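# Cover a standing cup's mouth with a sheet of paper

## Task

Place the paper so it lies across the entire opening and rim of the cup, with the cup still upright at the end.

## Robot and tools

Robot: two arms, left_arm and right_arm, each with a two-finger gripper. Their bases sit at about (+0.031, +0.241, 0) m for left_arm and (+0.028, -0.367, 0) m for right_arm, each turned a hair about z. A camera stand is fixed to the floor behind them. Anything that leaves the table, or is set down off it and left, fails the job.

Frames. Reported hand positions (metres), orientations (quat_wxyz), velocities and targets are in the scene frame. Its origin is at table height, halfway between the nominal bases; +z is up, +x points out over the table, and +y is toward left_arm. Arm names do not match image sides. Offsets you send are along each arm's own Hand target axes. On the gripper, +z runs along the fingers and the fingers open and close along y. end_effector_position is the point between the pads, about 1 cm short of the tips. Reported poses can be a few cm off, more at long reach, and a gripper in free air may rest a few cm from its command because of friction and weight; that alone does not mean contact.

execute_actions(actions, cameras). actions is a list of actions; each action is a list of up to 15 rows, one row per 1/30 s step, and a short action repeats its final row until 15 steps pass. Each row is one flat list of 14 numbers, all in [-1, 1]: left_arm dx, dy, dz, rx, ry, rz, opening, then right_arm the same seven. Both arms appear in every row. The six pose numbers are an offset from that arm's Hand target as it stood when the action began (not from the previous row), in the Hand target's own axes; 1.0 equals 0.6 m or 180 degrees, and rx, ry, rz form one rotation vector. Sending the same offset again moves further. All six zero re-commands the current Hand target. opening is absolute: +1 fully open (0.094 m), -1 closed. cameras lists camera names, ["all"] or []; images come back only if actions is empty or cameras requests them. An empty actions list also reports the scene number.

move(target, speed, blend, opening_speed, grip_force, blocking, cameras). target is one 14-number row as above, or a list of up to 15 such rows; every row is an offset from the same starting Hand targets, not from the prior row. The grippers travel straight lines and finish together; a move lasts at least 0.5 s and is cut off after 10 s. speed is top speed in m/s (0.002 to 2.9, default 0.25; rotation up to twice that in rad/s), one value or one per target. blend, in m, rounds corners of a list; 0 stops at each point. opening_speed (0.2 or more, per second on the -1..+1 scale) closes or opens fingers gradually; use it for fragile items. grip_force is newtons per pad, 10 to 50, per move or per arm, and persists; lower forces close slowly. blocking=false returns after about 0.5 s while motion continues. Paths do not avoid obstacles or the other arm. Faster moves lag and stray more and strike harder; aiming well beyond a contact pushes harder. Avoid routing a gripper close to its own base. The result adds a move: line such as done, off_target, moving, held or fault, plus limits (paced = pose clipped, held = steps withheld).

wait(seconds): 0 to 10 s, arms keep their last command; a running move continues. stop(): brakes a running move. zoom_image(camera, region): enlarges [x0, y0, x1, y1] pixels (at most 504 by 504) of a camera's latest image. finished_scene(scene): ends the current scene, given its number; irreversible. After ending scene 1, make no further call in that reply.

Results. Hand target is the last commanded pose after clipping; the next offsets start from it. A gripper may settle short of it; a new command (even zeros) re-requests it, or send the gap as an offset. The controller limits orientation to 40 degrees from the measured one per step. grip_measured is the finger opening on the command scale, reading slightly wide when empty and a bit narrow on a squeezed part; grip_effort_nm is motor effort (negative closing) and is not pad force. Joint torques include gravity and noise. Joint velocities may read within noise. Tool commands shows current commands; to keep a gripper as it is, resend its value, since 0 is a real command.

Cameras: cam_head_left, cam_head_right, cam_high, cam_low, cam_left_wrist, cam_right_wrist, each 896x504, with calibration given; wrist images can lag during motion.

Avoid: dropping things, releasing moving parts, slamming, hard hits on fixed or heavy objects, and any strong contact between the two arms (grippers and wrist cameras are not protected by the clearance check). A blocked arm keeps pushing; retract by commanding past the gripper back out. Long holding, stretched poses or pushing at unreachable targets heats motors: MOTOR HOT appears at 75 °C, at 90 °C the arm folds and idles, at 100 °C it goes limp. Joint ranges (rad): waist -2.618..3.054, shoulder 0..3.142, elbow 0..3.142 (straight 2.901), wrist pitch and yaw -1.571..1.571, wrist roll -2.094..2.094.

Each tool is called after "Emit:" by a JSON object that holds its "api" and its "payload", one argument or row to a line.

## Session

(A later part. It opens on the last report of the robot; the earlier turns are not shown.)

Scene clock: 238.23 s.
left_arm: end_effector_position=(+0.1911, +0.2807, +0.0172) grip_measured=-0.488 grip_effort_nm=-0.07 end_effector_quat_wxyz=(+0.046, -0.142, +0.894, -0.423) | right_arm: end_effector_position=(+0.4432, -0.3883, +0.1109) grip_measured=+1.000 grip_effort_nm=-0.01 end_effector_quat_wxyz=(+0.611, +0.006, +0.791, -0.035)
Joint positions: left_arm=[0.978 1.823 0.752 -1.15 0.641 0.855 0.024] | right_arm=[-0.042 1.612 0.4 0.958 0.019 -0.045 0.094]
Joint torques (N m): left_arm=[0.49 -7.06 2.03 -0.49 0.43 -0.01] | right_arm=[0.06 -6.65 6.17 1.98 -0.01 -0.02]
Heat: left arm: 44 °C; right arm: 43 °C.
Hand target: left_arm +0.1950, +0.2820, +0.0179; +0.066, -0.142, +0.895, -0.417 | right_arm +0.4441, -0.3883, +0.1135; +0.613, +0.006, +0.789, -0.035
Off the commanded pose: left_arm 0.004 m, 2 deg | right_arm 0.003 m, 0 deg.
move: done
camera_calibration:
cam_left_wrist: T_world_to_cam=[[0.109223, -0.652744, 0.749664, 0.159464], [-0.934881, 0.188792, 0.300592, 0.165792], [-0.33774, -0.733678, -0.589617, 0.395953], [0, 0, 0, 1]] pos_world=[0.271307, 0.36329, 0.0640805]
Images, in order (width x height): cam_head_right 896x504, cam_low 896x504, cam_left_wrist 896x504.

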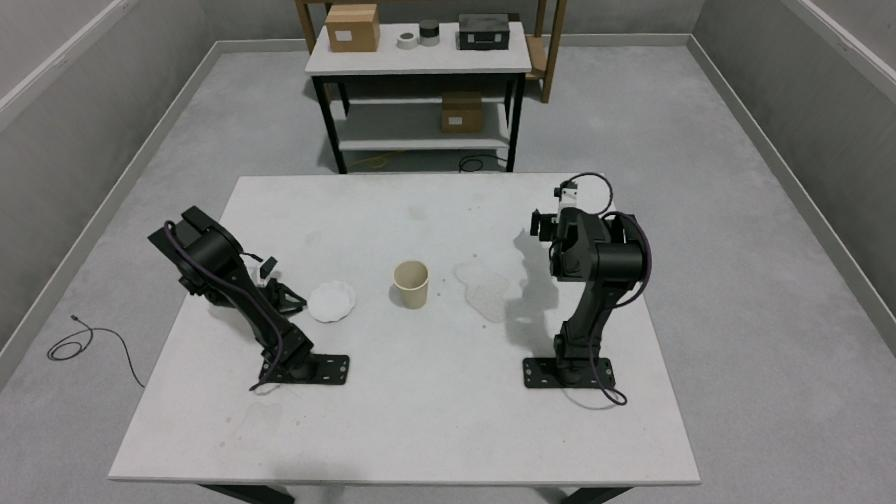

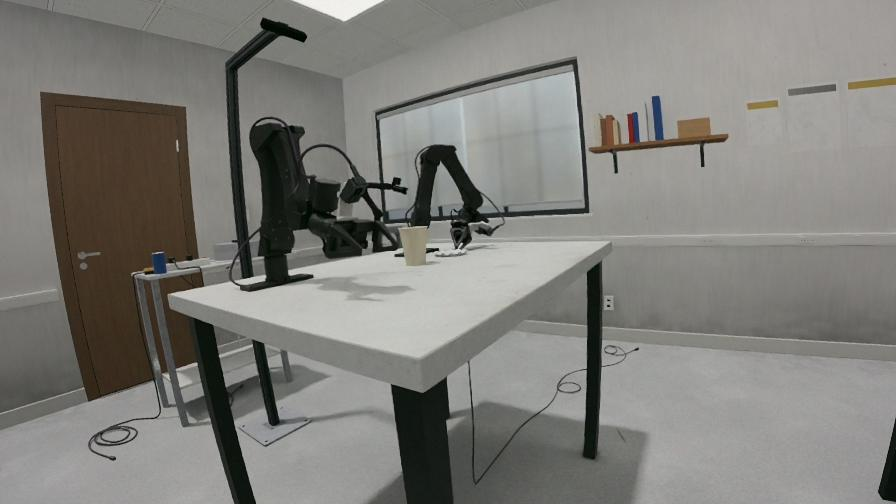

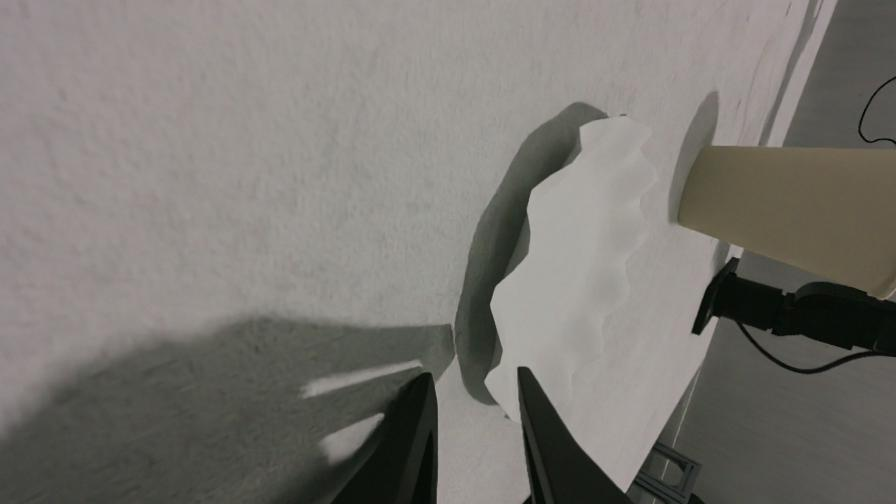

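Emit:
{"api": "move", "payload": {
  "target": [-0.0094, -0.0165, 0.0215, 0, 0, 0, -0.49, 0, 0, 0, 0, 0, 0, 1],
  "speed": 0.05,
  "cameras": ["cam_left_wrist", "cam_head_right", "cam_low"]
}}

Emit:
{"api": "zoom_image", "payload": {
  "camera": "cam_low",
  "region": [420, 210, 490, 270]
}}

Emit:
{"api": "zoom_image", "payload": {
  "camera": "cam_left_wrist",
  "region": [380, 180, 660, 460]
}}

Emit:
{"api": "zoom_image", "payload": {
  "camera": "cam_head_right",
  "region": [260, 250, 370, 335]
}}

Scene clock: 257.03 s.
left_arm: end_effector_position=(+0.2007, +0.2690, +0.0164) grip_measured=-0.488 grip_effort_nm=-0.07 end_effector_quat_wxyz=(+0.048, -0.148, +0.893, -0.421) | right_arm: end_effector_position=(+0.4432, -0.3883, +0.1109) grip_measured=+1.000 grip_effort_nm=-0.01 end_effector_quat_wxyz=(+0.611, +0.006, +0.791, -0.035)
Joint positions: left_arm=[0.911 1.793 0.722 -1.097 0.685 0.771 0.024] | right_arm=[-0.042 1.612 0.4 0.958 0.019 -0.045 0.094]
Joint torques (N m): left_arm=[-0.58 -6.83 2.13 -0.38 0.48 0.03] | right_arm=[0.06 -6.65 6.17 1.97 -0.01 -0.02]
Heat: left arm: 43 °C; right arm: 43 °C.
Hand target: left_arm +0.2054, +0.2683, +0.0172; +0.067, -0.142, +0.895, -0.417 | right_arm +0.4441, -0.3883, +0.1135; +0.613, +0.006, +0.789, -0.035
Off the commanded pose: left_arm 0.005 m, 2 deg | right_arm 0.003 m, 0 deg.
move: done
camera_calibration:
cam_left_wrist: T_world_to_cam=[[0.119664, -0.652317, 0.74844, 0.149135], [-0.936469, 0.176188, 0.303287, 0.180932], [-0.329706, -0.737184, -0.589791, 0.389422], [0, 0, 0, 1]] pos_world=[0.279985, 0.352481, 0.0631849]
Images, in order (width x height): cam_head_right 896x504, cam_low 896x504, cam_left_wrist 896x504.

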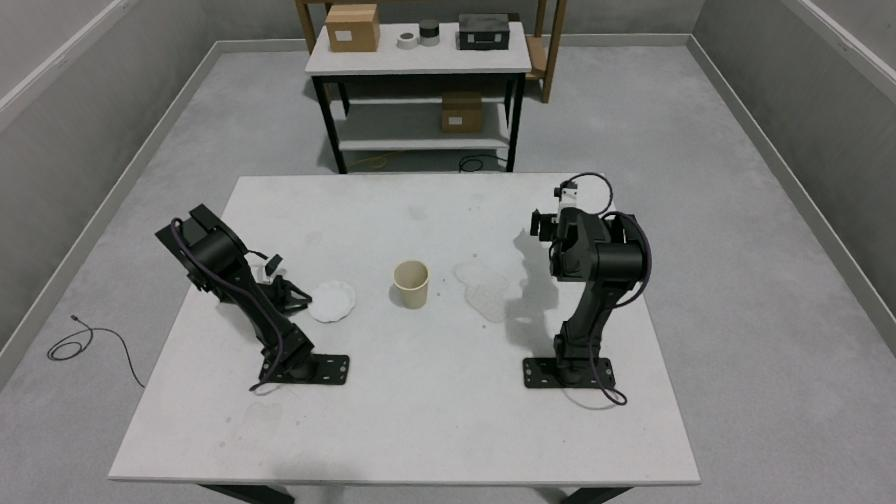

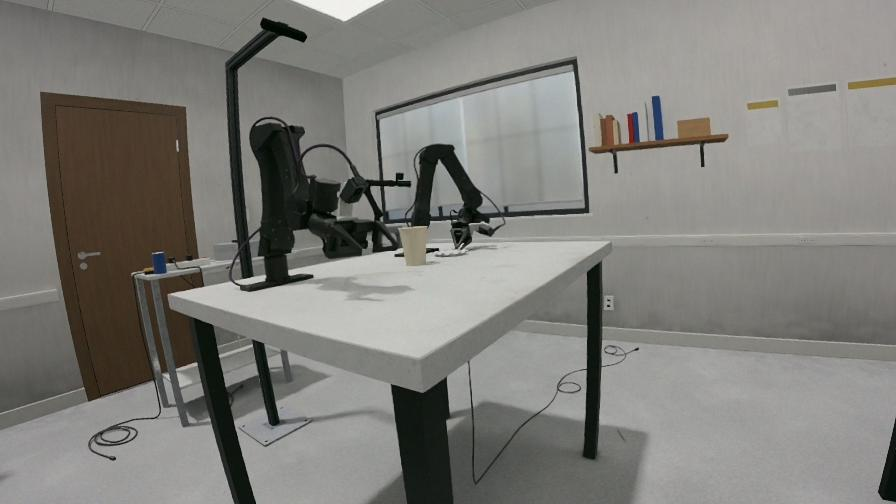

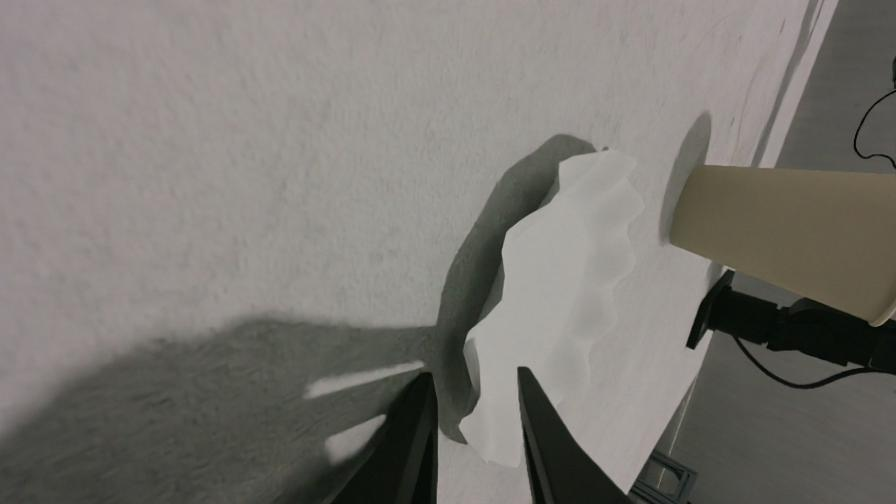

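Scaled by 7.200 from the camera's 896x504 image, which has a finer 1280x720 frame.

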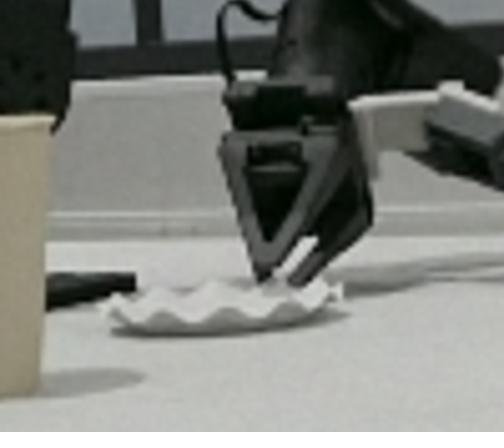

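Scaled by 1.800 from the camera's 896x504 image, which has a finer 1280x720 frame.

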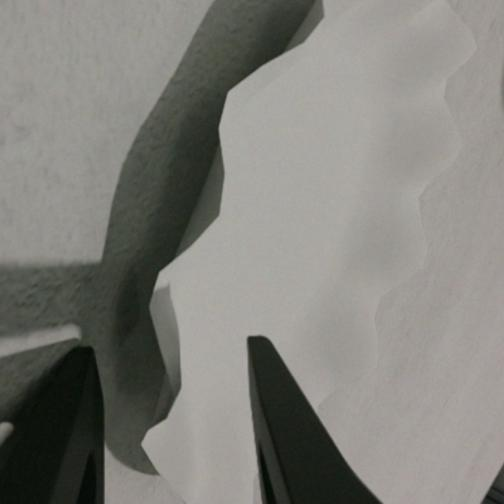

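Scaled by 4.582 from the camera's 896x504 image, which has a finer 1280x720 frame.

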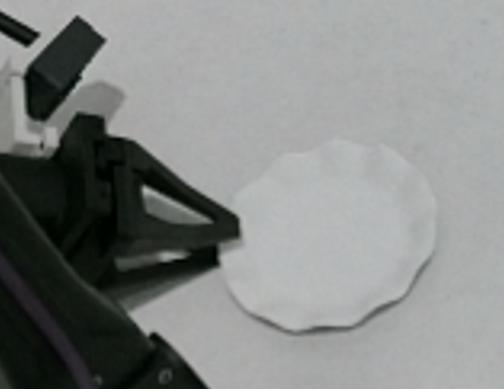

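Emit:
{"api": "move", "payload": {
  "target": [-0.0044, -0.0093, 0.0110, 0, 0, 0, -0.49, 0, 0, 0, 0, 0, 0, 1],
  "speed": 0.05,
  "cameras": ["cam_left_wrist", "cam_head_right"]
}}

Emit:
{"api": "zoom_image", "payload": {
  "camera": "cam_left_wrist",
  "region": [380, 220, 660, 500]
}}

Emit:
{"api": "zoom_image", "payload": {
  "camera": "cam_head_right",
  "region": [260, 250, 370, 335]
}}

Scene clock: 270.27 s.
left_arm: end_effector_position=(+0.2059, +0.2618, +0.0162) grip_measured=-0.488 grip_effort_nm=-0.07 end_effector_quat_wxyz=(+0.047, -0.148, +0.894, -0.421) | right_arm: end_effector_position=(+0.4432, -0.3883, +0.1109) grip_measured=+1.000 grip_effort_nm=-0.01 end_effector_quat_wxyz=(+0.611, +0.006, +0.791, -0.035)
Joint positions: left_arm=[0.868 1.776 0.707 -1.068 0.707 0.723 0.024] | right_arm=[-0.042 1.612 0.4 0.958 0.019 -0.045 0.094]
Joint torques (N m): left_arm=[-0.65 -6.76 2.18 -0.33 0.49 0.02] | right_arm=[0.05 -6.63 6.17 1.98 -0.01 -0.02]
Heat: left arm: 43 °C; right arm: 43 °C.
Hand target: left_arm +0.2106, +0.2609, +0.0172; +0.066, -0.142, +0.895, -0.417 | right_arm +0.4441, -0.3883, +0.1135; +0.613, +0.006, +0.789, -0.035
Off the commanded pose: left_arm 0.005 m, 2 deg | right_arm 0.003 m, 0 deg.
move: done
camera_calibration:
cam_left_wrist: T_world_to_cam=[[0.120998, -0.653374, 0.747303, 0.143946], [-0.93615, 0.175261, 0.304807, 0.187229], [-0.330127, -0.736469, -0.590449, 0.385687], [0, 0, 0, 1]] pos_world=[0.285183, 0.345283, 0.0630882]
Images, in order (width x height): cam_head_right 896x504, cam_left_wrist 896x504.

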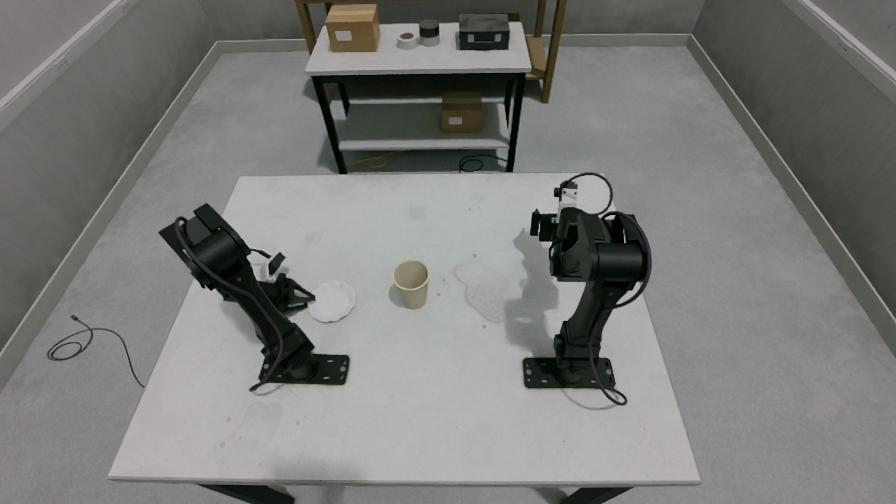

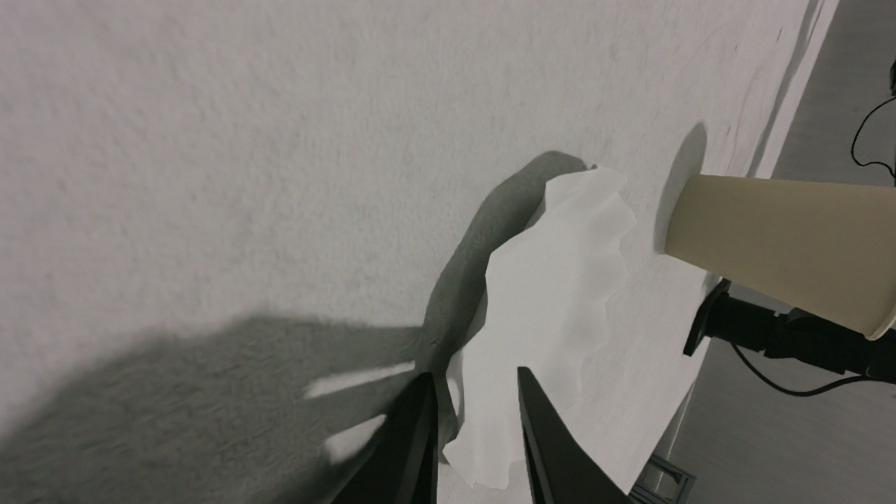

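Scaled by 1.800 from the camera's 896x504 image, which has a finer 1280x720 frame.

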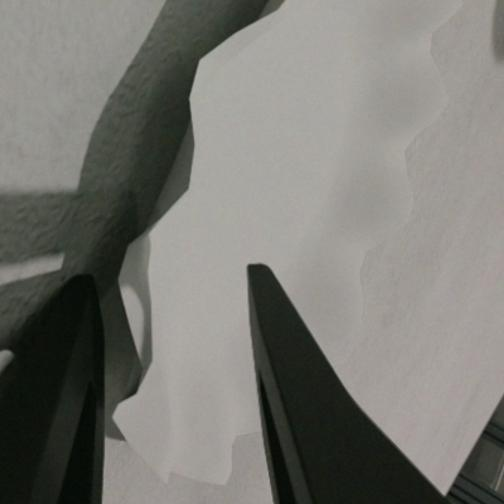

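Scaled by 4.582 from the camera's 896x504 image, which has a finer 1280x720 frame.

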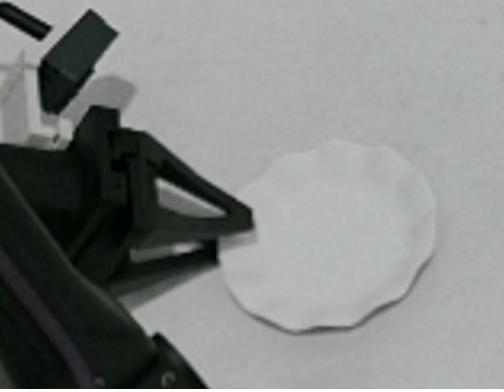

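Emit:
{"api": "move", "payload": {
  "target": [0, 0, 0, 0, 0, 0, -1, 0, 0, 0, 0, 0, 0, 1],
  "opening_speed": 0.3,
  "grip_force": [15, 50],
  "cameras": ["cam_left_wrist", "cam_head_right", "cam_low"]
}}

Emit:
{"api": "zoom_image", "payload": {
  "camera": "cam_left_wrist",
  "region": [380, 220, 660, 500]
}}

Emit:
{"api": "zoom_image", "payload": {
  "camera": "cam_low",
  "region": [420, 210, 490, 270]
}}

Emit:
{"api": "zoom_image", "payload": {
  "camera": "cam_head_right",
  "region": [260, 250, 370, 335]
}}

Scene clock: 279.17 s.
left_arm: end_effector_position=(+0.2063, +0.2621, +0.0159) grip_measured=-0.994 grip_effort_nm=-0.26 end_effector_quat_wxyz=(+0.048, -0.148, +0.894, -0.420) | right_arm: end_effector_position=(+0.4432, -0.3883, +0.1109) grip_measured=+1.000 grip_effort_nm=-0.01 end_effector_quat_wxyz=(+0.611, +0.006, +0.791, -0.035)
Joint positions: left_arm=[0.868 1.776 0.707 -1.065 0.707 0.721 0] | right_arm=[-0.042 1.612 0.4 0.958 0.019 -0.045 0.094]
Joint torques (N m): left_arm=[-0.65 -6.78 2.17 -0.33 0.48 0] | right_arm=[0.06 -6.65 6.17 1.98 0 -0.02]
Heat: left arm: 43 °C; right arm: 43 °C.
Hand target: left_arm +0.2105, +0.2609, +0.0172; +0.066, -0.142, +0.895, -0.417 | right_arm +0.4441, -0.3883, +0.1135; +0.613, +0.006, +0.789, -0.035
Off the commanded pose: left_arm 0.005 m, 2 deg | right_arm 0.003 m, 0 deg.
grip_force (N): 15, 50
move: done
camera_calibration:
cam_left_wrist: T_world_to_cam=[[0.120578, -0.654786, 0.746134, 0.14494], [-0.936633, 0.173987, 0.30405, 0.188003], [-0.328905, -0.735516, -0.592316, 0.385431], [0, 0, 0, 1]] pos_world=[0.285384, 0.345685, 0.0629899]
Images, in order (width x height): cam_head_right 896x504, cam_low 896x504, cam_left_wrist 896x504.

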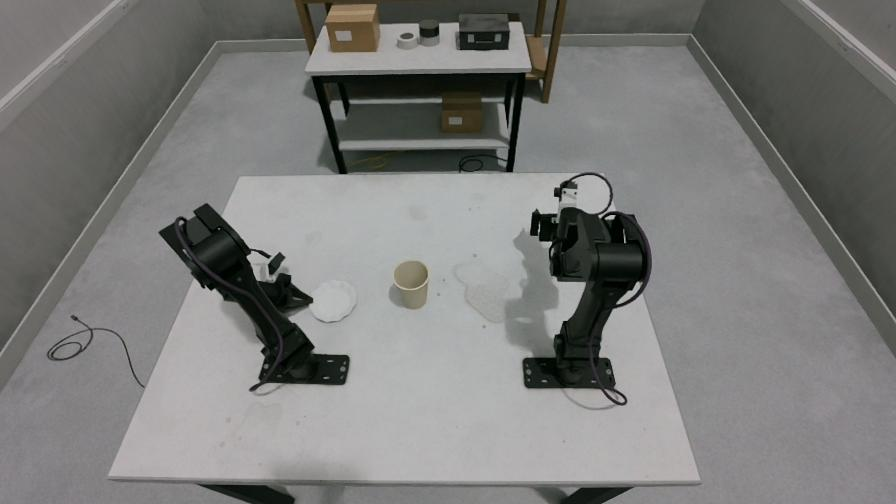

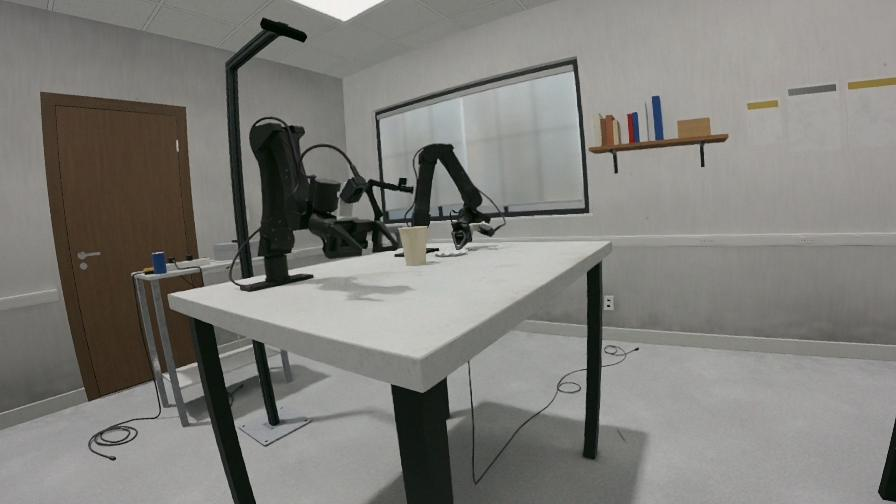

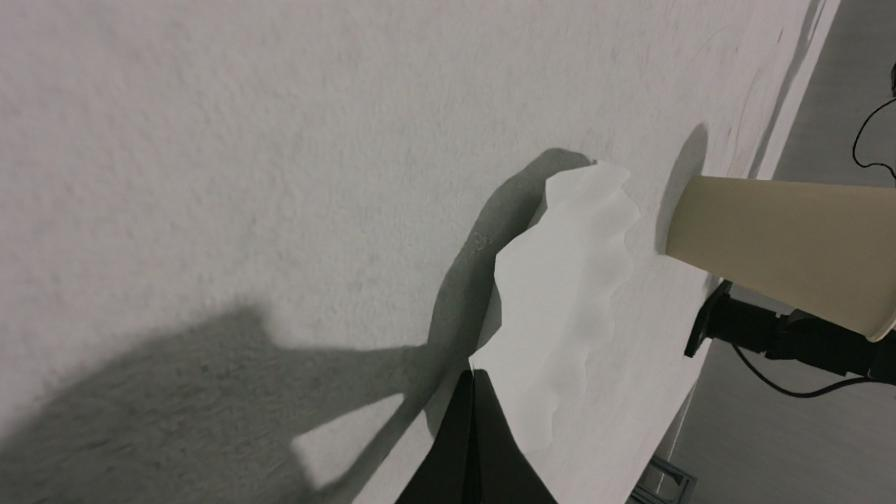

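Scaled by 1.800 from the camera's 896x504 image, which has a finer 1280x720 frame.

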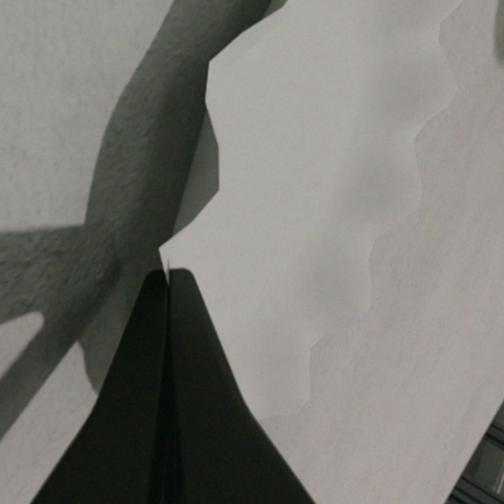

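Scaled by 7.200 from the camera's 896x504 image, which has a finer 1280x720 frame.

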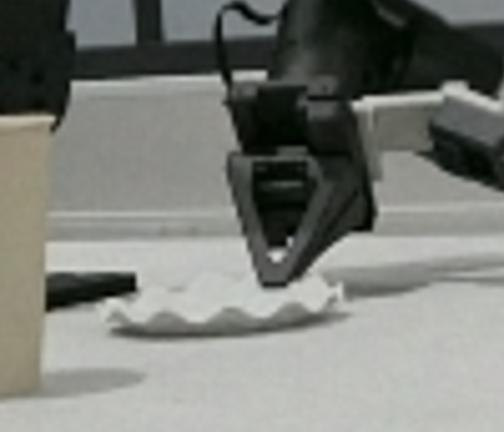

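Scaled by 4.582 from the camera's 896x504 image, which has a finer 1280x720 frame.

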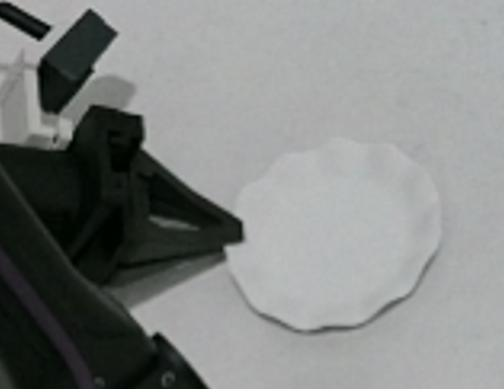

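Emit:
{"api": "move", "payload": {
  "target": [0, -0.0255, -0.0214, 0, 0, 0, -1, 0, 0, 0, 0, 0, 0, 1],
  "speed": 0.05,
  "cameras": ["cam_left_wrist", "cam_head_right", "cam_low"]
}}

Emit:
{"api": "zoom_image", "payload": {
  "camera": "cam_left_wrist",
  "region": [380, 220, 660, 500]
}}

Emit:
{"api": "zoom_image", "payload": {
  "camera": "cam_low",
  "region": [420, 210, 490, 270]
}}

Scene clock: 284.43 s.
left_arm: end_effector_position=(+0.2036, +0.2591, +0.0300) grip_measured=-0.994 grip_effort_nm=-0.26 end_effector_quat_wxyz=(+0.051, -0.148, +0.895, -0.418) | right_arm: end_effector_position=(+0.4432, -0.3883, +0.1109) grip_measured=+1.000 grip_effort_nm=-0.01 end_effector_quat_wxyz=(+0.611, +0.006, +0.791, -0.035)
Joint positions: left_arm=[0.868 1.709 0.707 -1.125 0.707 0.721 0] | right_arm=[-0.042 1.612 0.4 0.958 0.019 -0.045 0.094]
Joint torques (N m): left_arm=[-0.62 -6.32 5.33 -0.69 0.49 0.01] | right_arm=[0.06 -6.64 6.17 1.98 -0.01 -0.02]
Heat: left arm: 43 °C; right arm: 43 °C.
Hand target: left_arm +0.2105, +0.2609, +0.0372; +0.066, -0.141, +0.895, -0.417 | right_arm +0.4441, -0.3883, +0.1135; +0.613, +0.006, +0.789, -0.035
Off the commanded pose: left_arm 0.010 m, 2 deg | right_arm 0.003 m, 0 deg.
grip_force (N): 15, 50
move: done
camera_calibration:
cam_left_wrist: T_world_to_cam=[[0.117657, -0.658401, 0.743415, 0.134288], [-0.938132, 0.171819, 0.300645, 0.182765], [-0.325677, -0.732794, -0.597451, 0.38944], [0, 0, 0, 1]] pos_world=[0.282489, 0.342392, 0.0778926]
Images, in order (width x height): cam_head_right 896x504, cam_low 896x504, cam_left_wrist 896x504.

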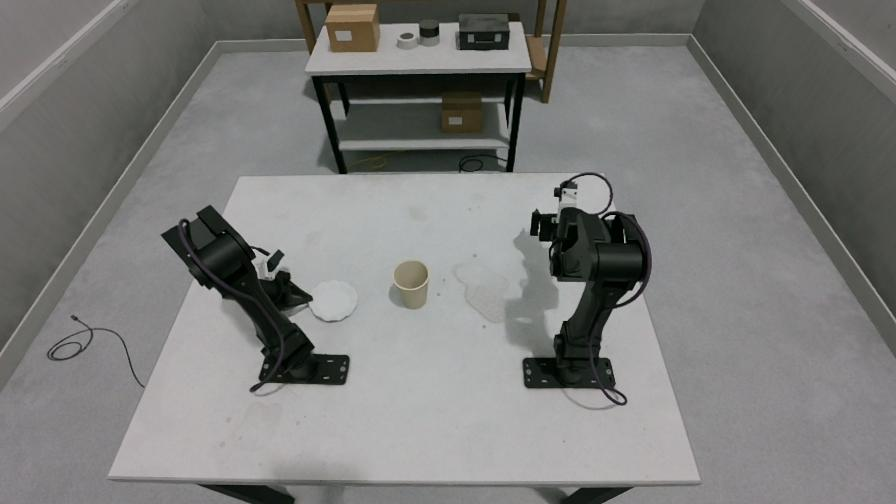

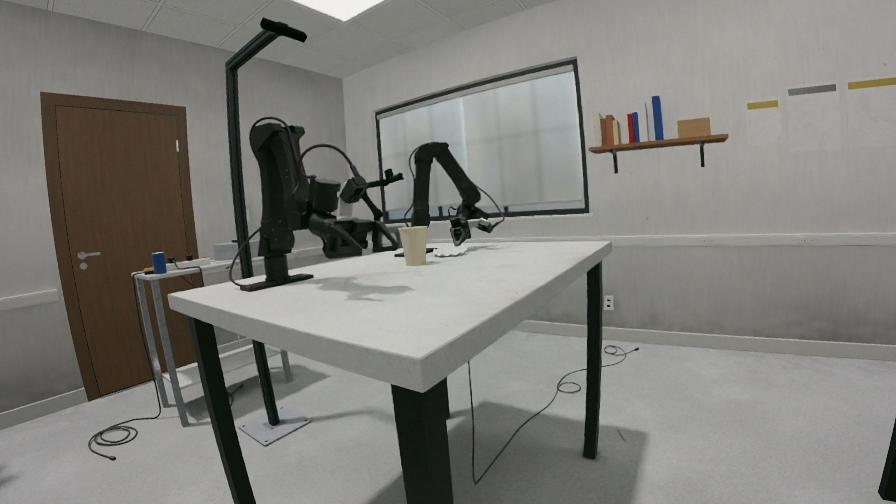

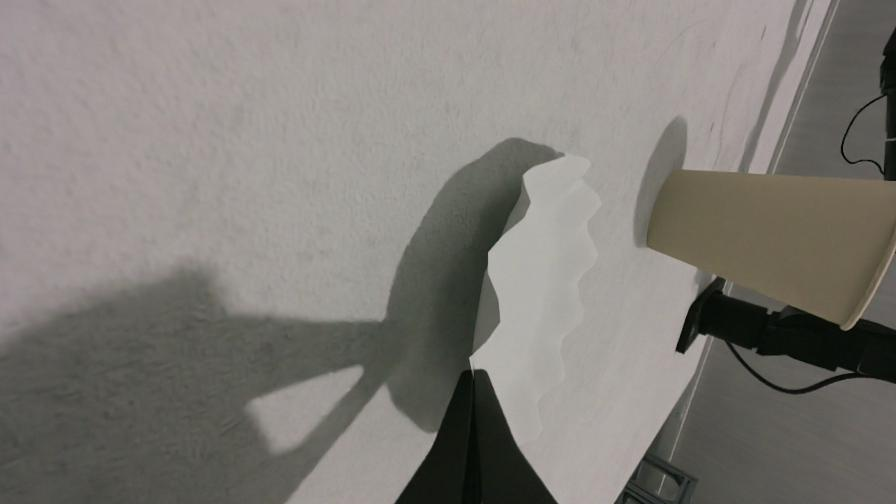

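Scaled by 1.800 from the camera's 896x504 image, which has a finer 1280x720 frame.

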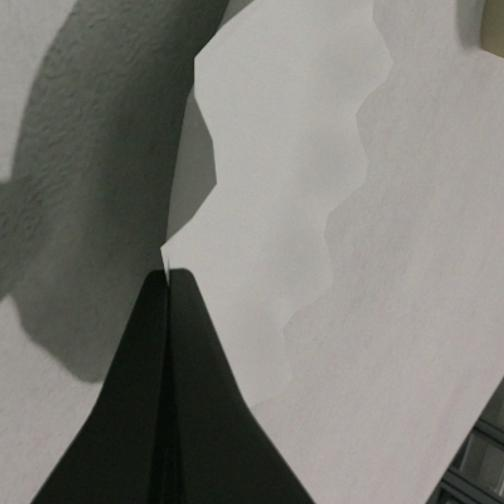

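Scaled by 7.200 from the camera's 896x504 image, which has a finer 1280x720 frame.

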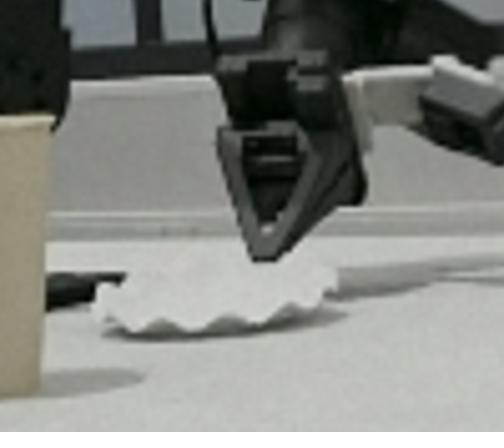

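Emit:
{"api": "move", "payload": {
  "target": [0, -0.0765, -0.0642, 0, 0, 0, -1, 0, 0, 0, 0, 0, 0, 1],
  "speed": 0.08,
  "cameras": ["cam_left_wrist", "cam_head_right", "cam_low", "cam_high"]
}}

Emit:
{"api": "zoom_image", "payload": {
  "camera": "cam_low",
  "region": [390, 190, 490, 270]
}}

Emit:
{"api": "zoom_image", "payload": {
  "camera": "cam_high",
  "region": [460, 130, 600, 240]
}}

Scene clock: 291.90 s.
left_arm: end_effector_position=(+0.2037, +0.2588, +0.0888) grip_measured=-0.994 grip_effort_nm=-0.26 end_effector_quat_wxyz=(+0.049, -0.150, +0.894, -0.420) | right_arm: end_effector_position=(+0.4432, -0.3883, +0.1109) grip_measured=+1.000 grip_effort_nm=-0.01 end_effector_quat_wxyz=(+0.611, +0.006, +0.791, -0.035)
Joint positions: left_arm=[0.868 1.56 0.829 -1.403 0.709 0.718 0] | right_arm=[-0.042 1.612 0.4 0.958 0.019 -0.045 0.094]
Joint torques (N m): left_arm=[-0.62 -5.63 7.06 -0.7 0.47 0.03] | right_arm=[0.05 -6.65 6.17 1.98 0 -0.02]
Heat: left arm: 43 °C; right arm: 43 °C.
Hand target: left_arm +0.2106, +0.2609, +0.0972; +0.067, -0.141, +0.895, -0.417 | right_arm +0.4441, -0.3883, +0.1135; +0.613, +0.006, +0.789, -0.035
Off the commanded pose: left_arm 0.011 m, 2 deg | right_arm 0.003 m, 0 deg.
grip_force (N): 15, 50
move: off_target (left_arm)
camera_calibration:
cam_left_wrist: T_world_to_cam=[[0.12268, -0.653574, 0.746854, 0.0878208], [-0.937174, 0.171343, 0.303885, 0.164863], [-0.32658, -0.737213, -0.591492, 0.425157], [0, 0, 0, 1]] pos_world=[0.282579, 0.34258, 0.135788]
Images, in order (width x height): cam_head_right 896x504, cam_high 896x504, cam_low 896x504, cam_left_wrist 896x504.

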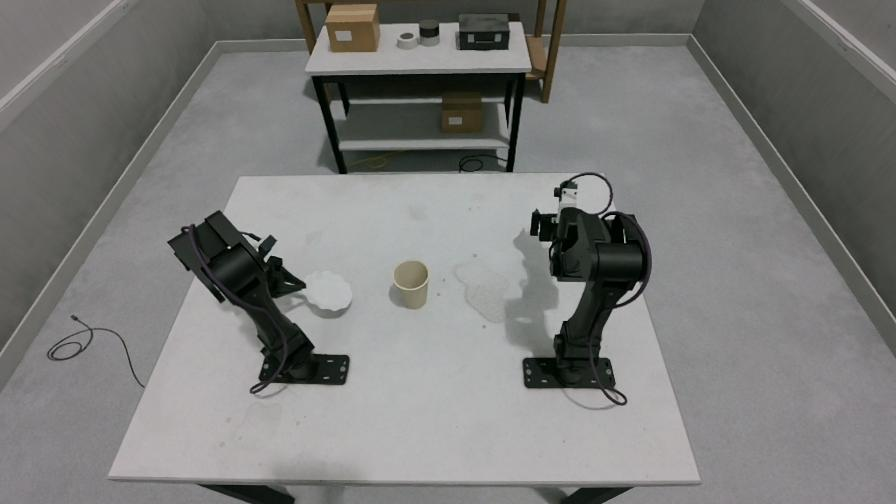

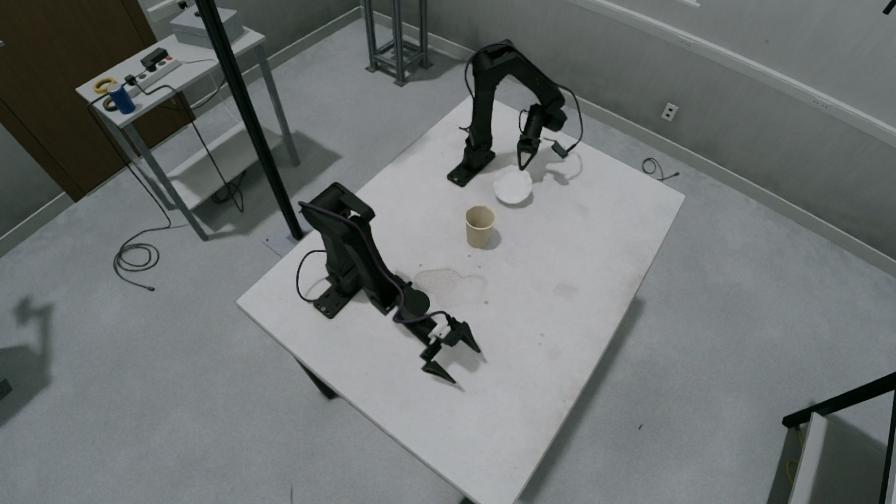

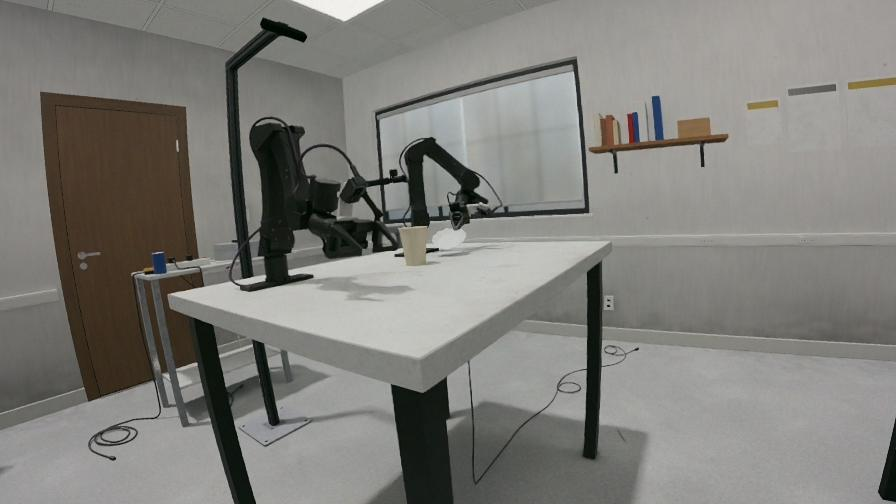

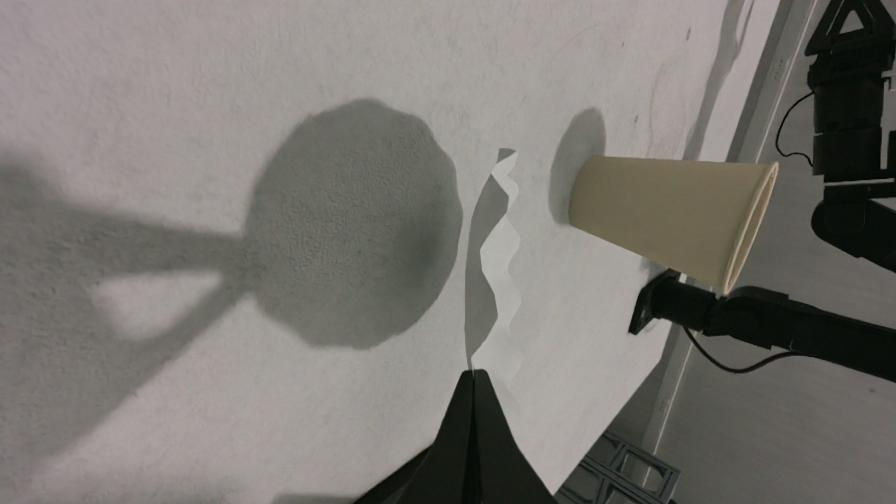

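Scaled by 5.040 from the camera's 896x504 image, which has a finer 1280x720 frame.

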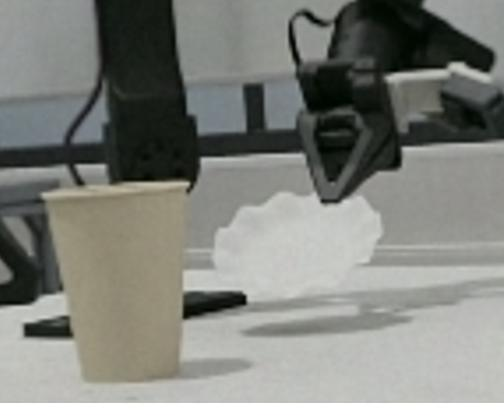

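Scaled by 3.600 from the camera's 896x504 image, which has a finer 1280x720 frame.

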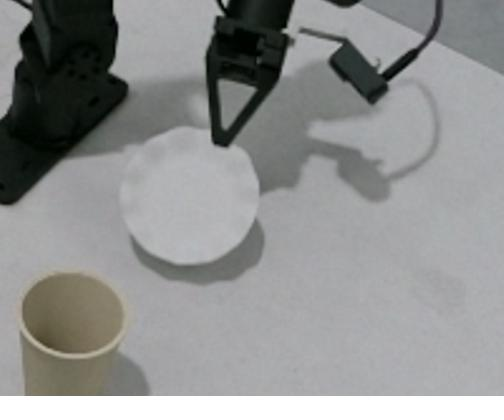

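Emit:
{"api": "zoom_image", "payload": {
  "camera": "cam_head_right",
  "region": [250, 230, 380, 330]
}}

Emit:
{"api": "zoom_image", "payload": {
  "camera": "cam_left_wrist",
  "region": [400, 120, 620, 420]
}}

Scaled by 3.877 from the camera's 896x504 image, which has a finer 1280x720 frame.

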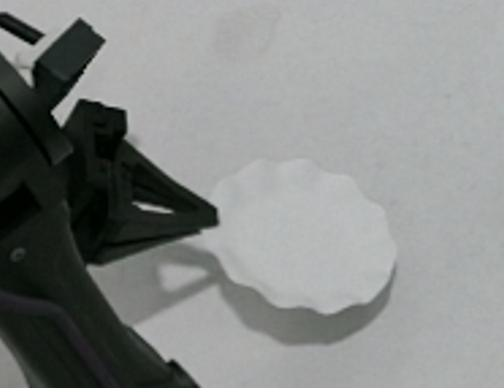

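Scaled by 1.680 from the camera's 896x504 image, which has a finer 1280x720 frame.

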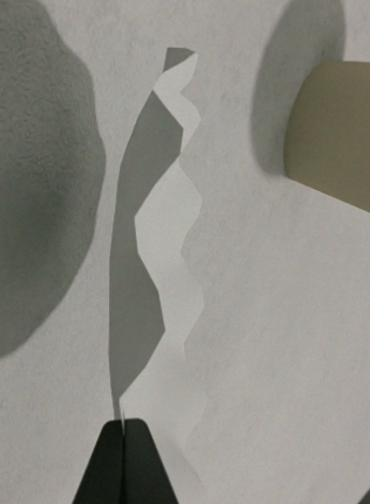

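Emit:
{"api": "move", "payload": {
  "target": [
    [0.0360, -0.1987, -0.0245, 0, 0, 0, -1, 0, 0, 0, 0, 0, 0, 1],
    [0.0711, -0.3120, 0.0713, 0.0555, 0.0274, 0.0191, -1, 0, 0, 0, 0, 0, 0, 1],
    [0.0860, -0.3028, 0.1458, 0.1886, 0.0415, 0.0175, -1, 0, 0, 0, 0, 0, 0, 1]
  ],
  "speed": 0.12,
  "blend": 0.02,
  "cameras": ["cam_left_wrist", "cam_head_right", "cam_head_left", "cam_low", "cam_high"]
}}

Emit:
{"api": "zoom_image", "payload": {
  "camera": "cam_low",
  "region": [360, 180, 500, 280]
}}

Emit:
{"api": "zoom_image", "payload": {
  "camera": "cam_high",
  "region": [420, 130, 560, 260]
}}

Emit:
{"api": "zoom_image", "payload": {
  "camera": "cam_head_right",
  "region": [320, 220, 480, 330]
}}

Scene clock: 409.37 s.
left_arm: end_effector_position=(+0.2230, +0.0722, +0.1806) grip_measured=-0.994 grip_effort_nm=-0.26 end_effector_quat_wxyz=(+0.053, -0.077, +0.744, -0.662) | right_arm: end_effector_position=(+0.4432, -0.3883, +0.1109) grip_measured=+1.000 grip_effort_nm=-0.01 end_effector_quat_wxyz=(+0.611, +0.006, +0.791, -0.035)
Joint positions: left_arm=[0.071 0.966 0.367 -0.098 1.385 -0.906 0] | right_arm=[-0.042 1.612 0.4 0.958 0.019 -0.045 0.094]
Joint torques (N m): left_arm=[-0.69 -2.29 5.11 1.73 0.41 0.04] | right_arm=[0.06 -6.64 6.17 1.98 -0.01 -0.02]
Heat: left arm: 42 °C; right arm: 44 °C.
Hand target: left_arm +0.2182, +0.0702, +0.1800; +0.058, -0.065, +0.740, -0.667 | right_arm +0.4441, -0.3883, +0.1135; +0.613, +0.006, +0.789, -0.035
Off the commanded pose: left_arm 0.005 m, 2 deg | right_arm 0.003 m, 0 deg.
grip_force (N): 15, 50
move: done
camera_calibration:
cam_left_wrist: T_world_to_cam=[[-0.0627134, -0.160089, 0.985108, -0.142406], [-0.93247, 0.361248, -0.000656354, 0.227337], [-0.355763, -0.918625, -0.171933, 0.292104], [0, 0, 0, 1]] pos_world=[0.306974, 0.163412, 0.190657]
Images, in order (width x height): cam_head_left 896x504, cam_head_right 896x504, cam_high 896x504, cam_low 896x504, cam_left_wrist 896x504.

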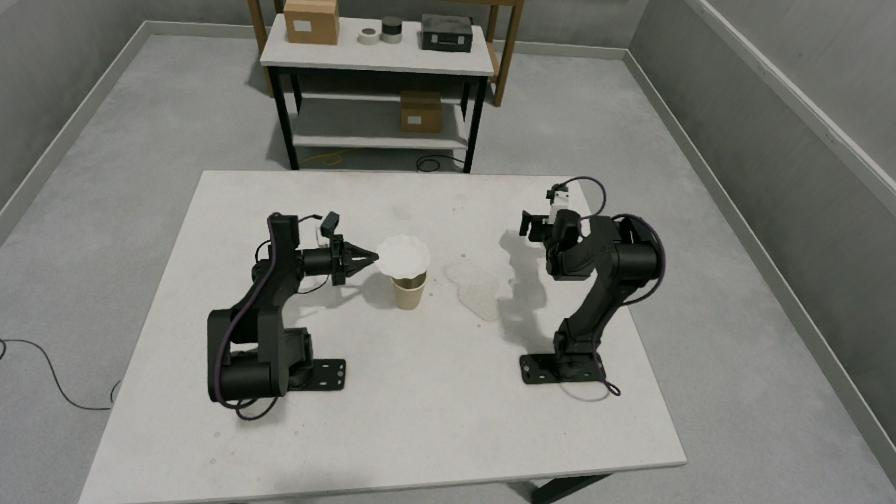

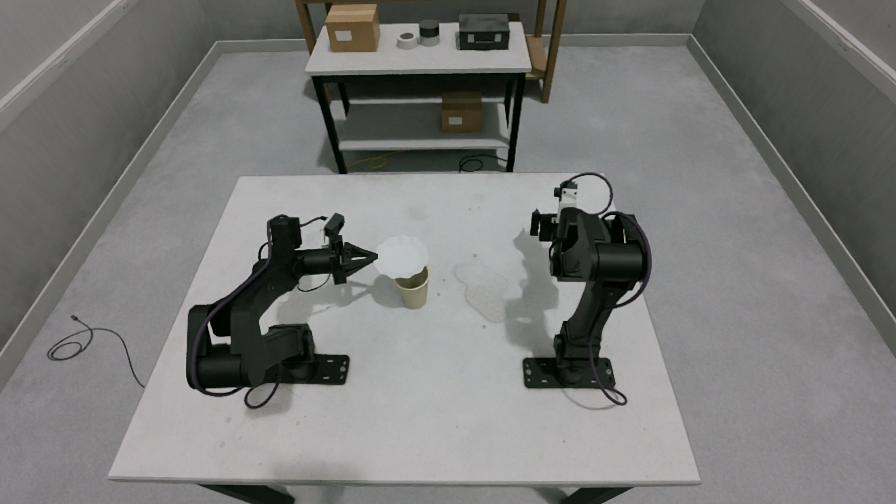

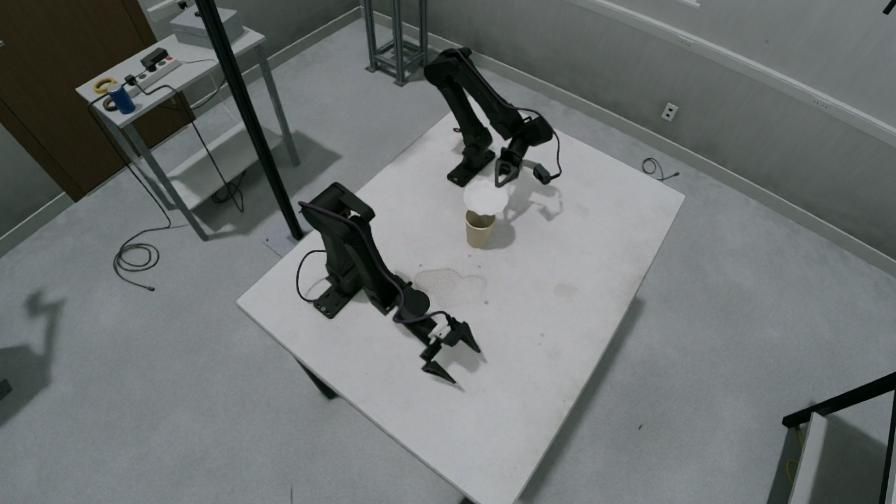

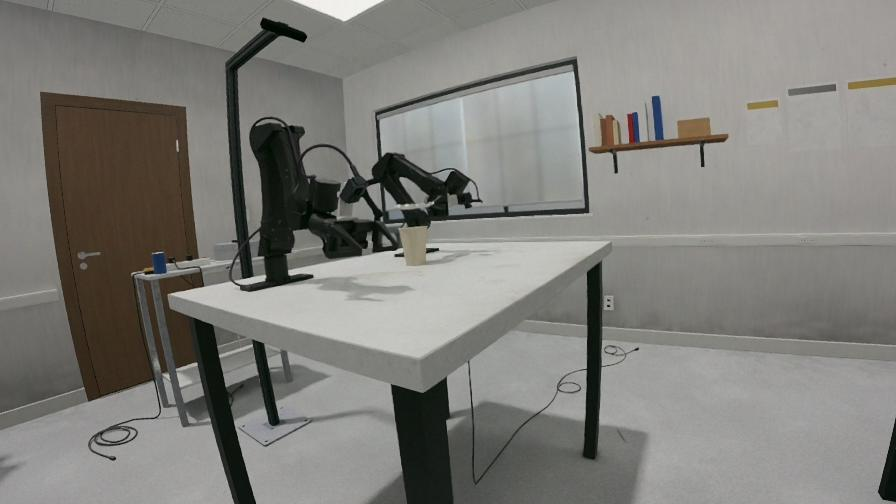

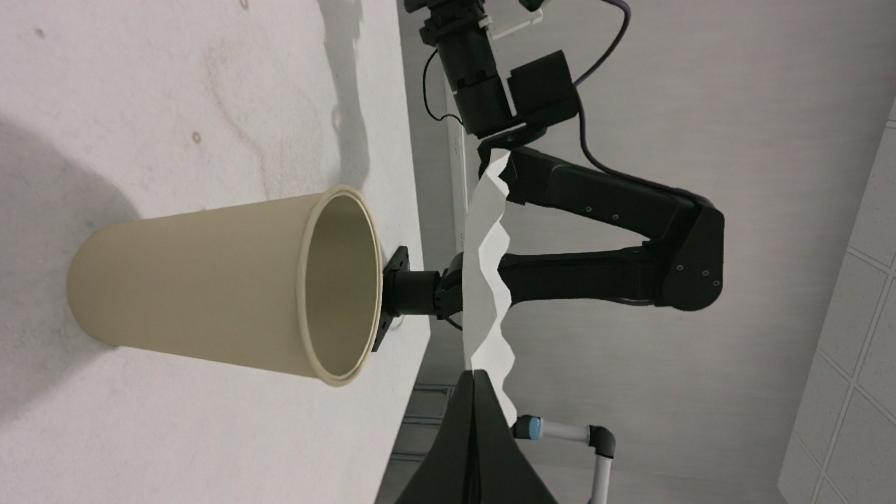

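Scaled by 3.600 from the camera's 896x504 image, which has a finer 1280x720 frame.

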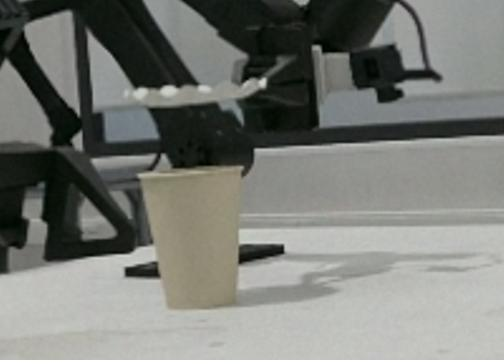

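Scaled by 3.600 from the camera's 896x504 image, which has a finer 1280x720 frame.

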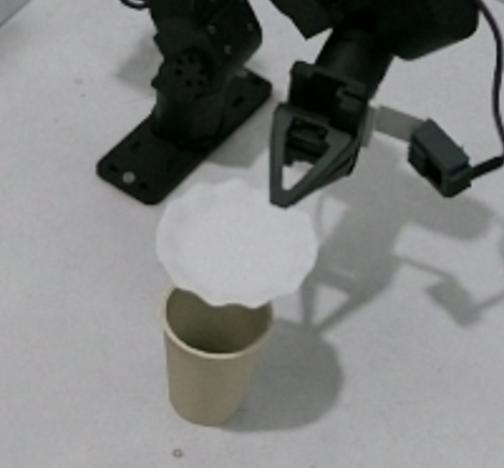

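Scaled by 3.150 from the camera's 896x504 image, which has a finer 1280x720 frame.

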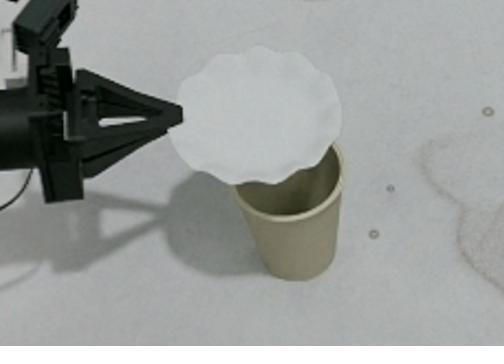

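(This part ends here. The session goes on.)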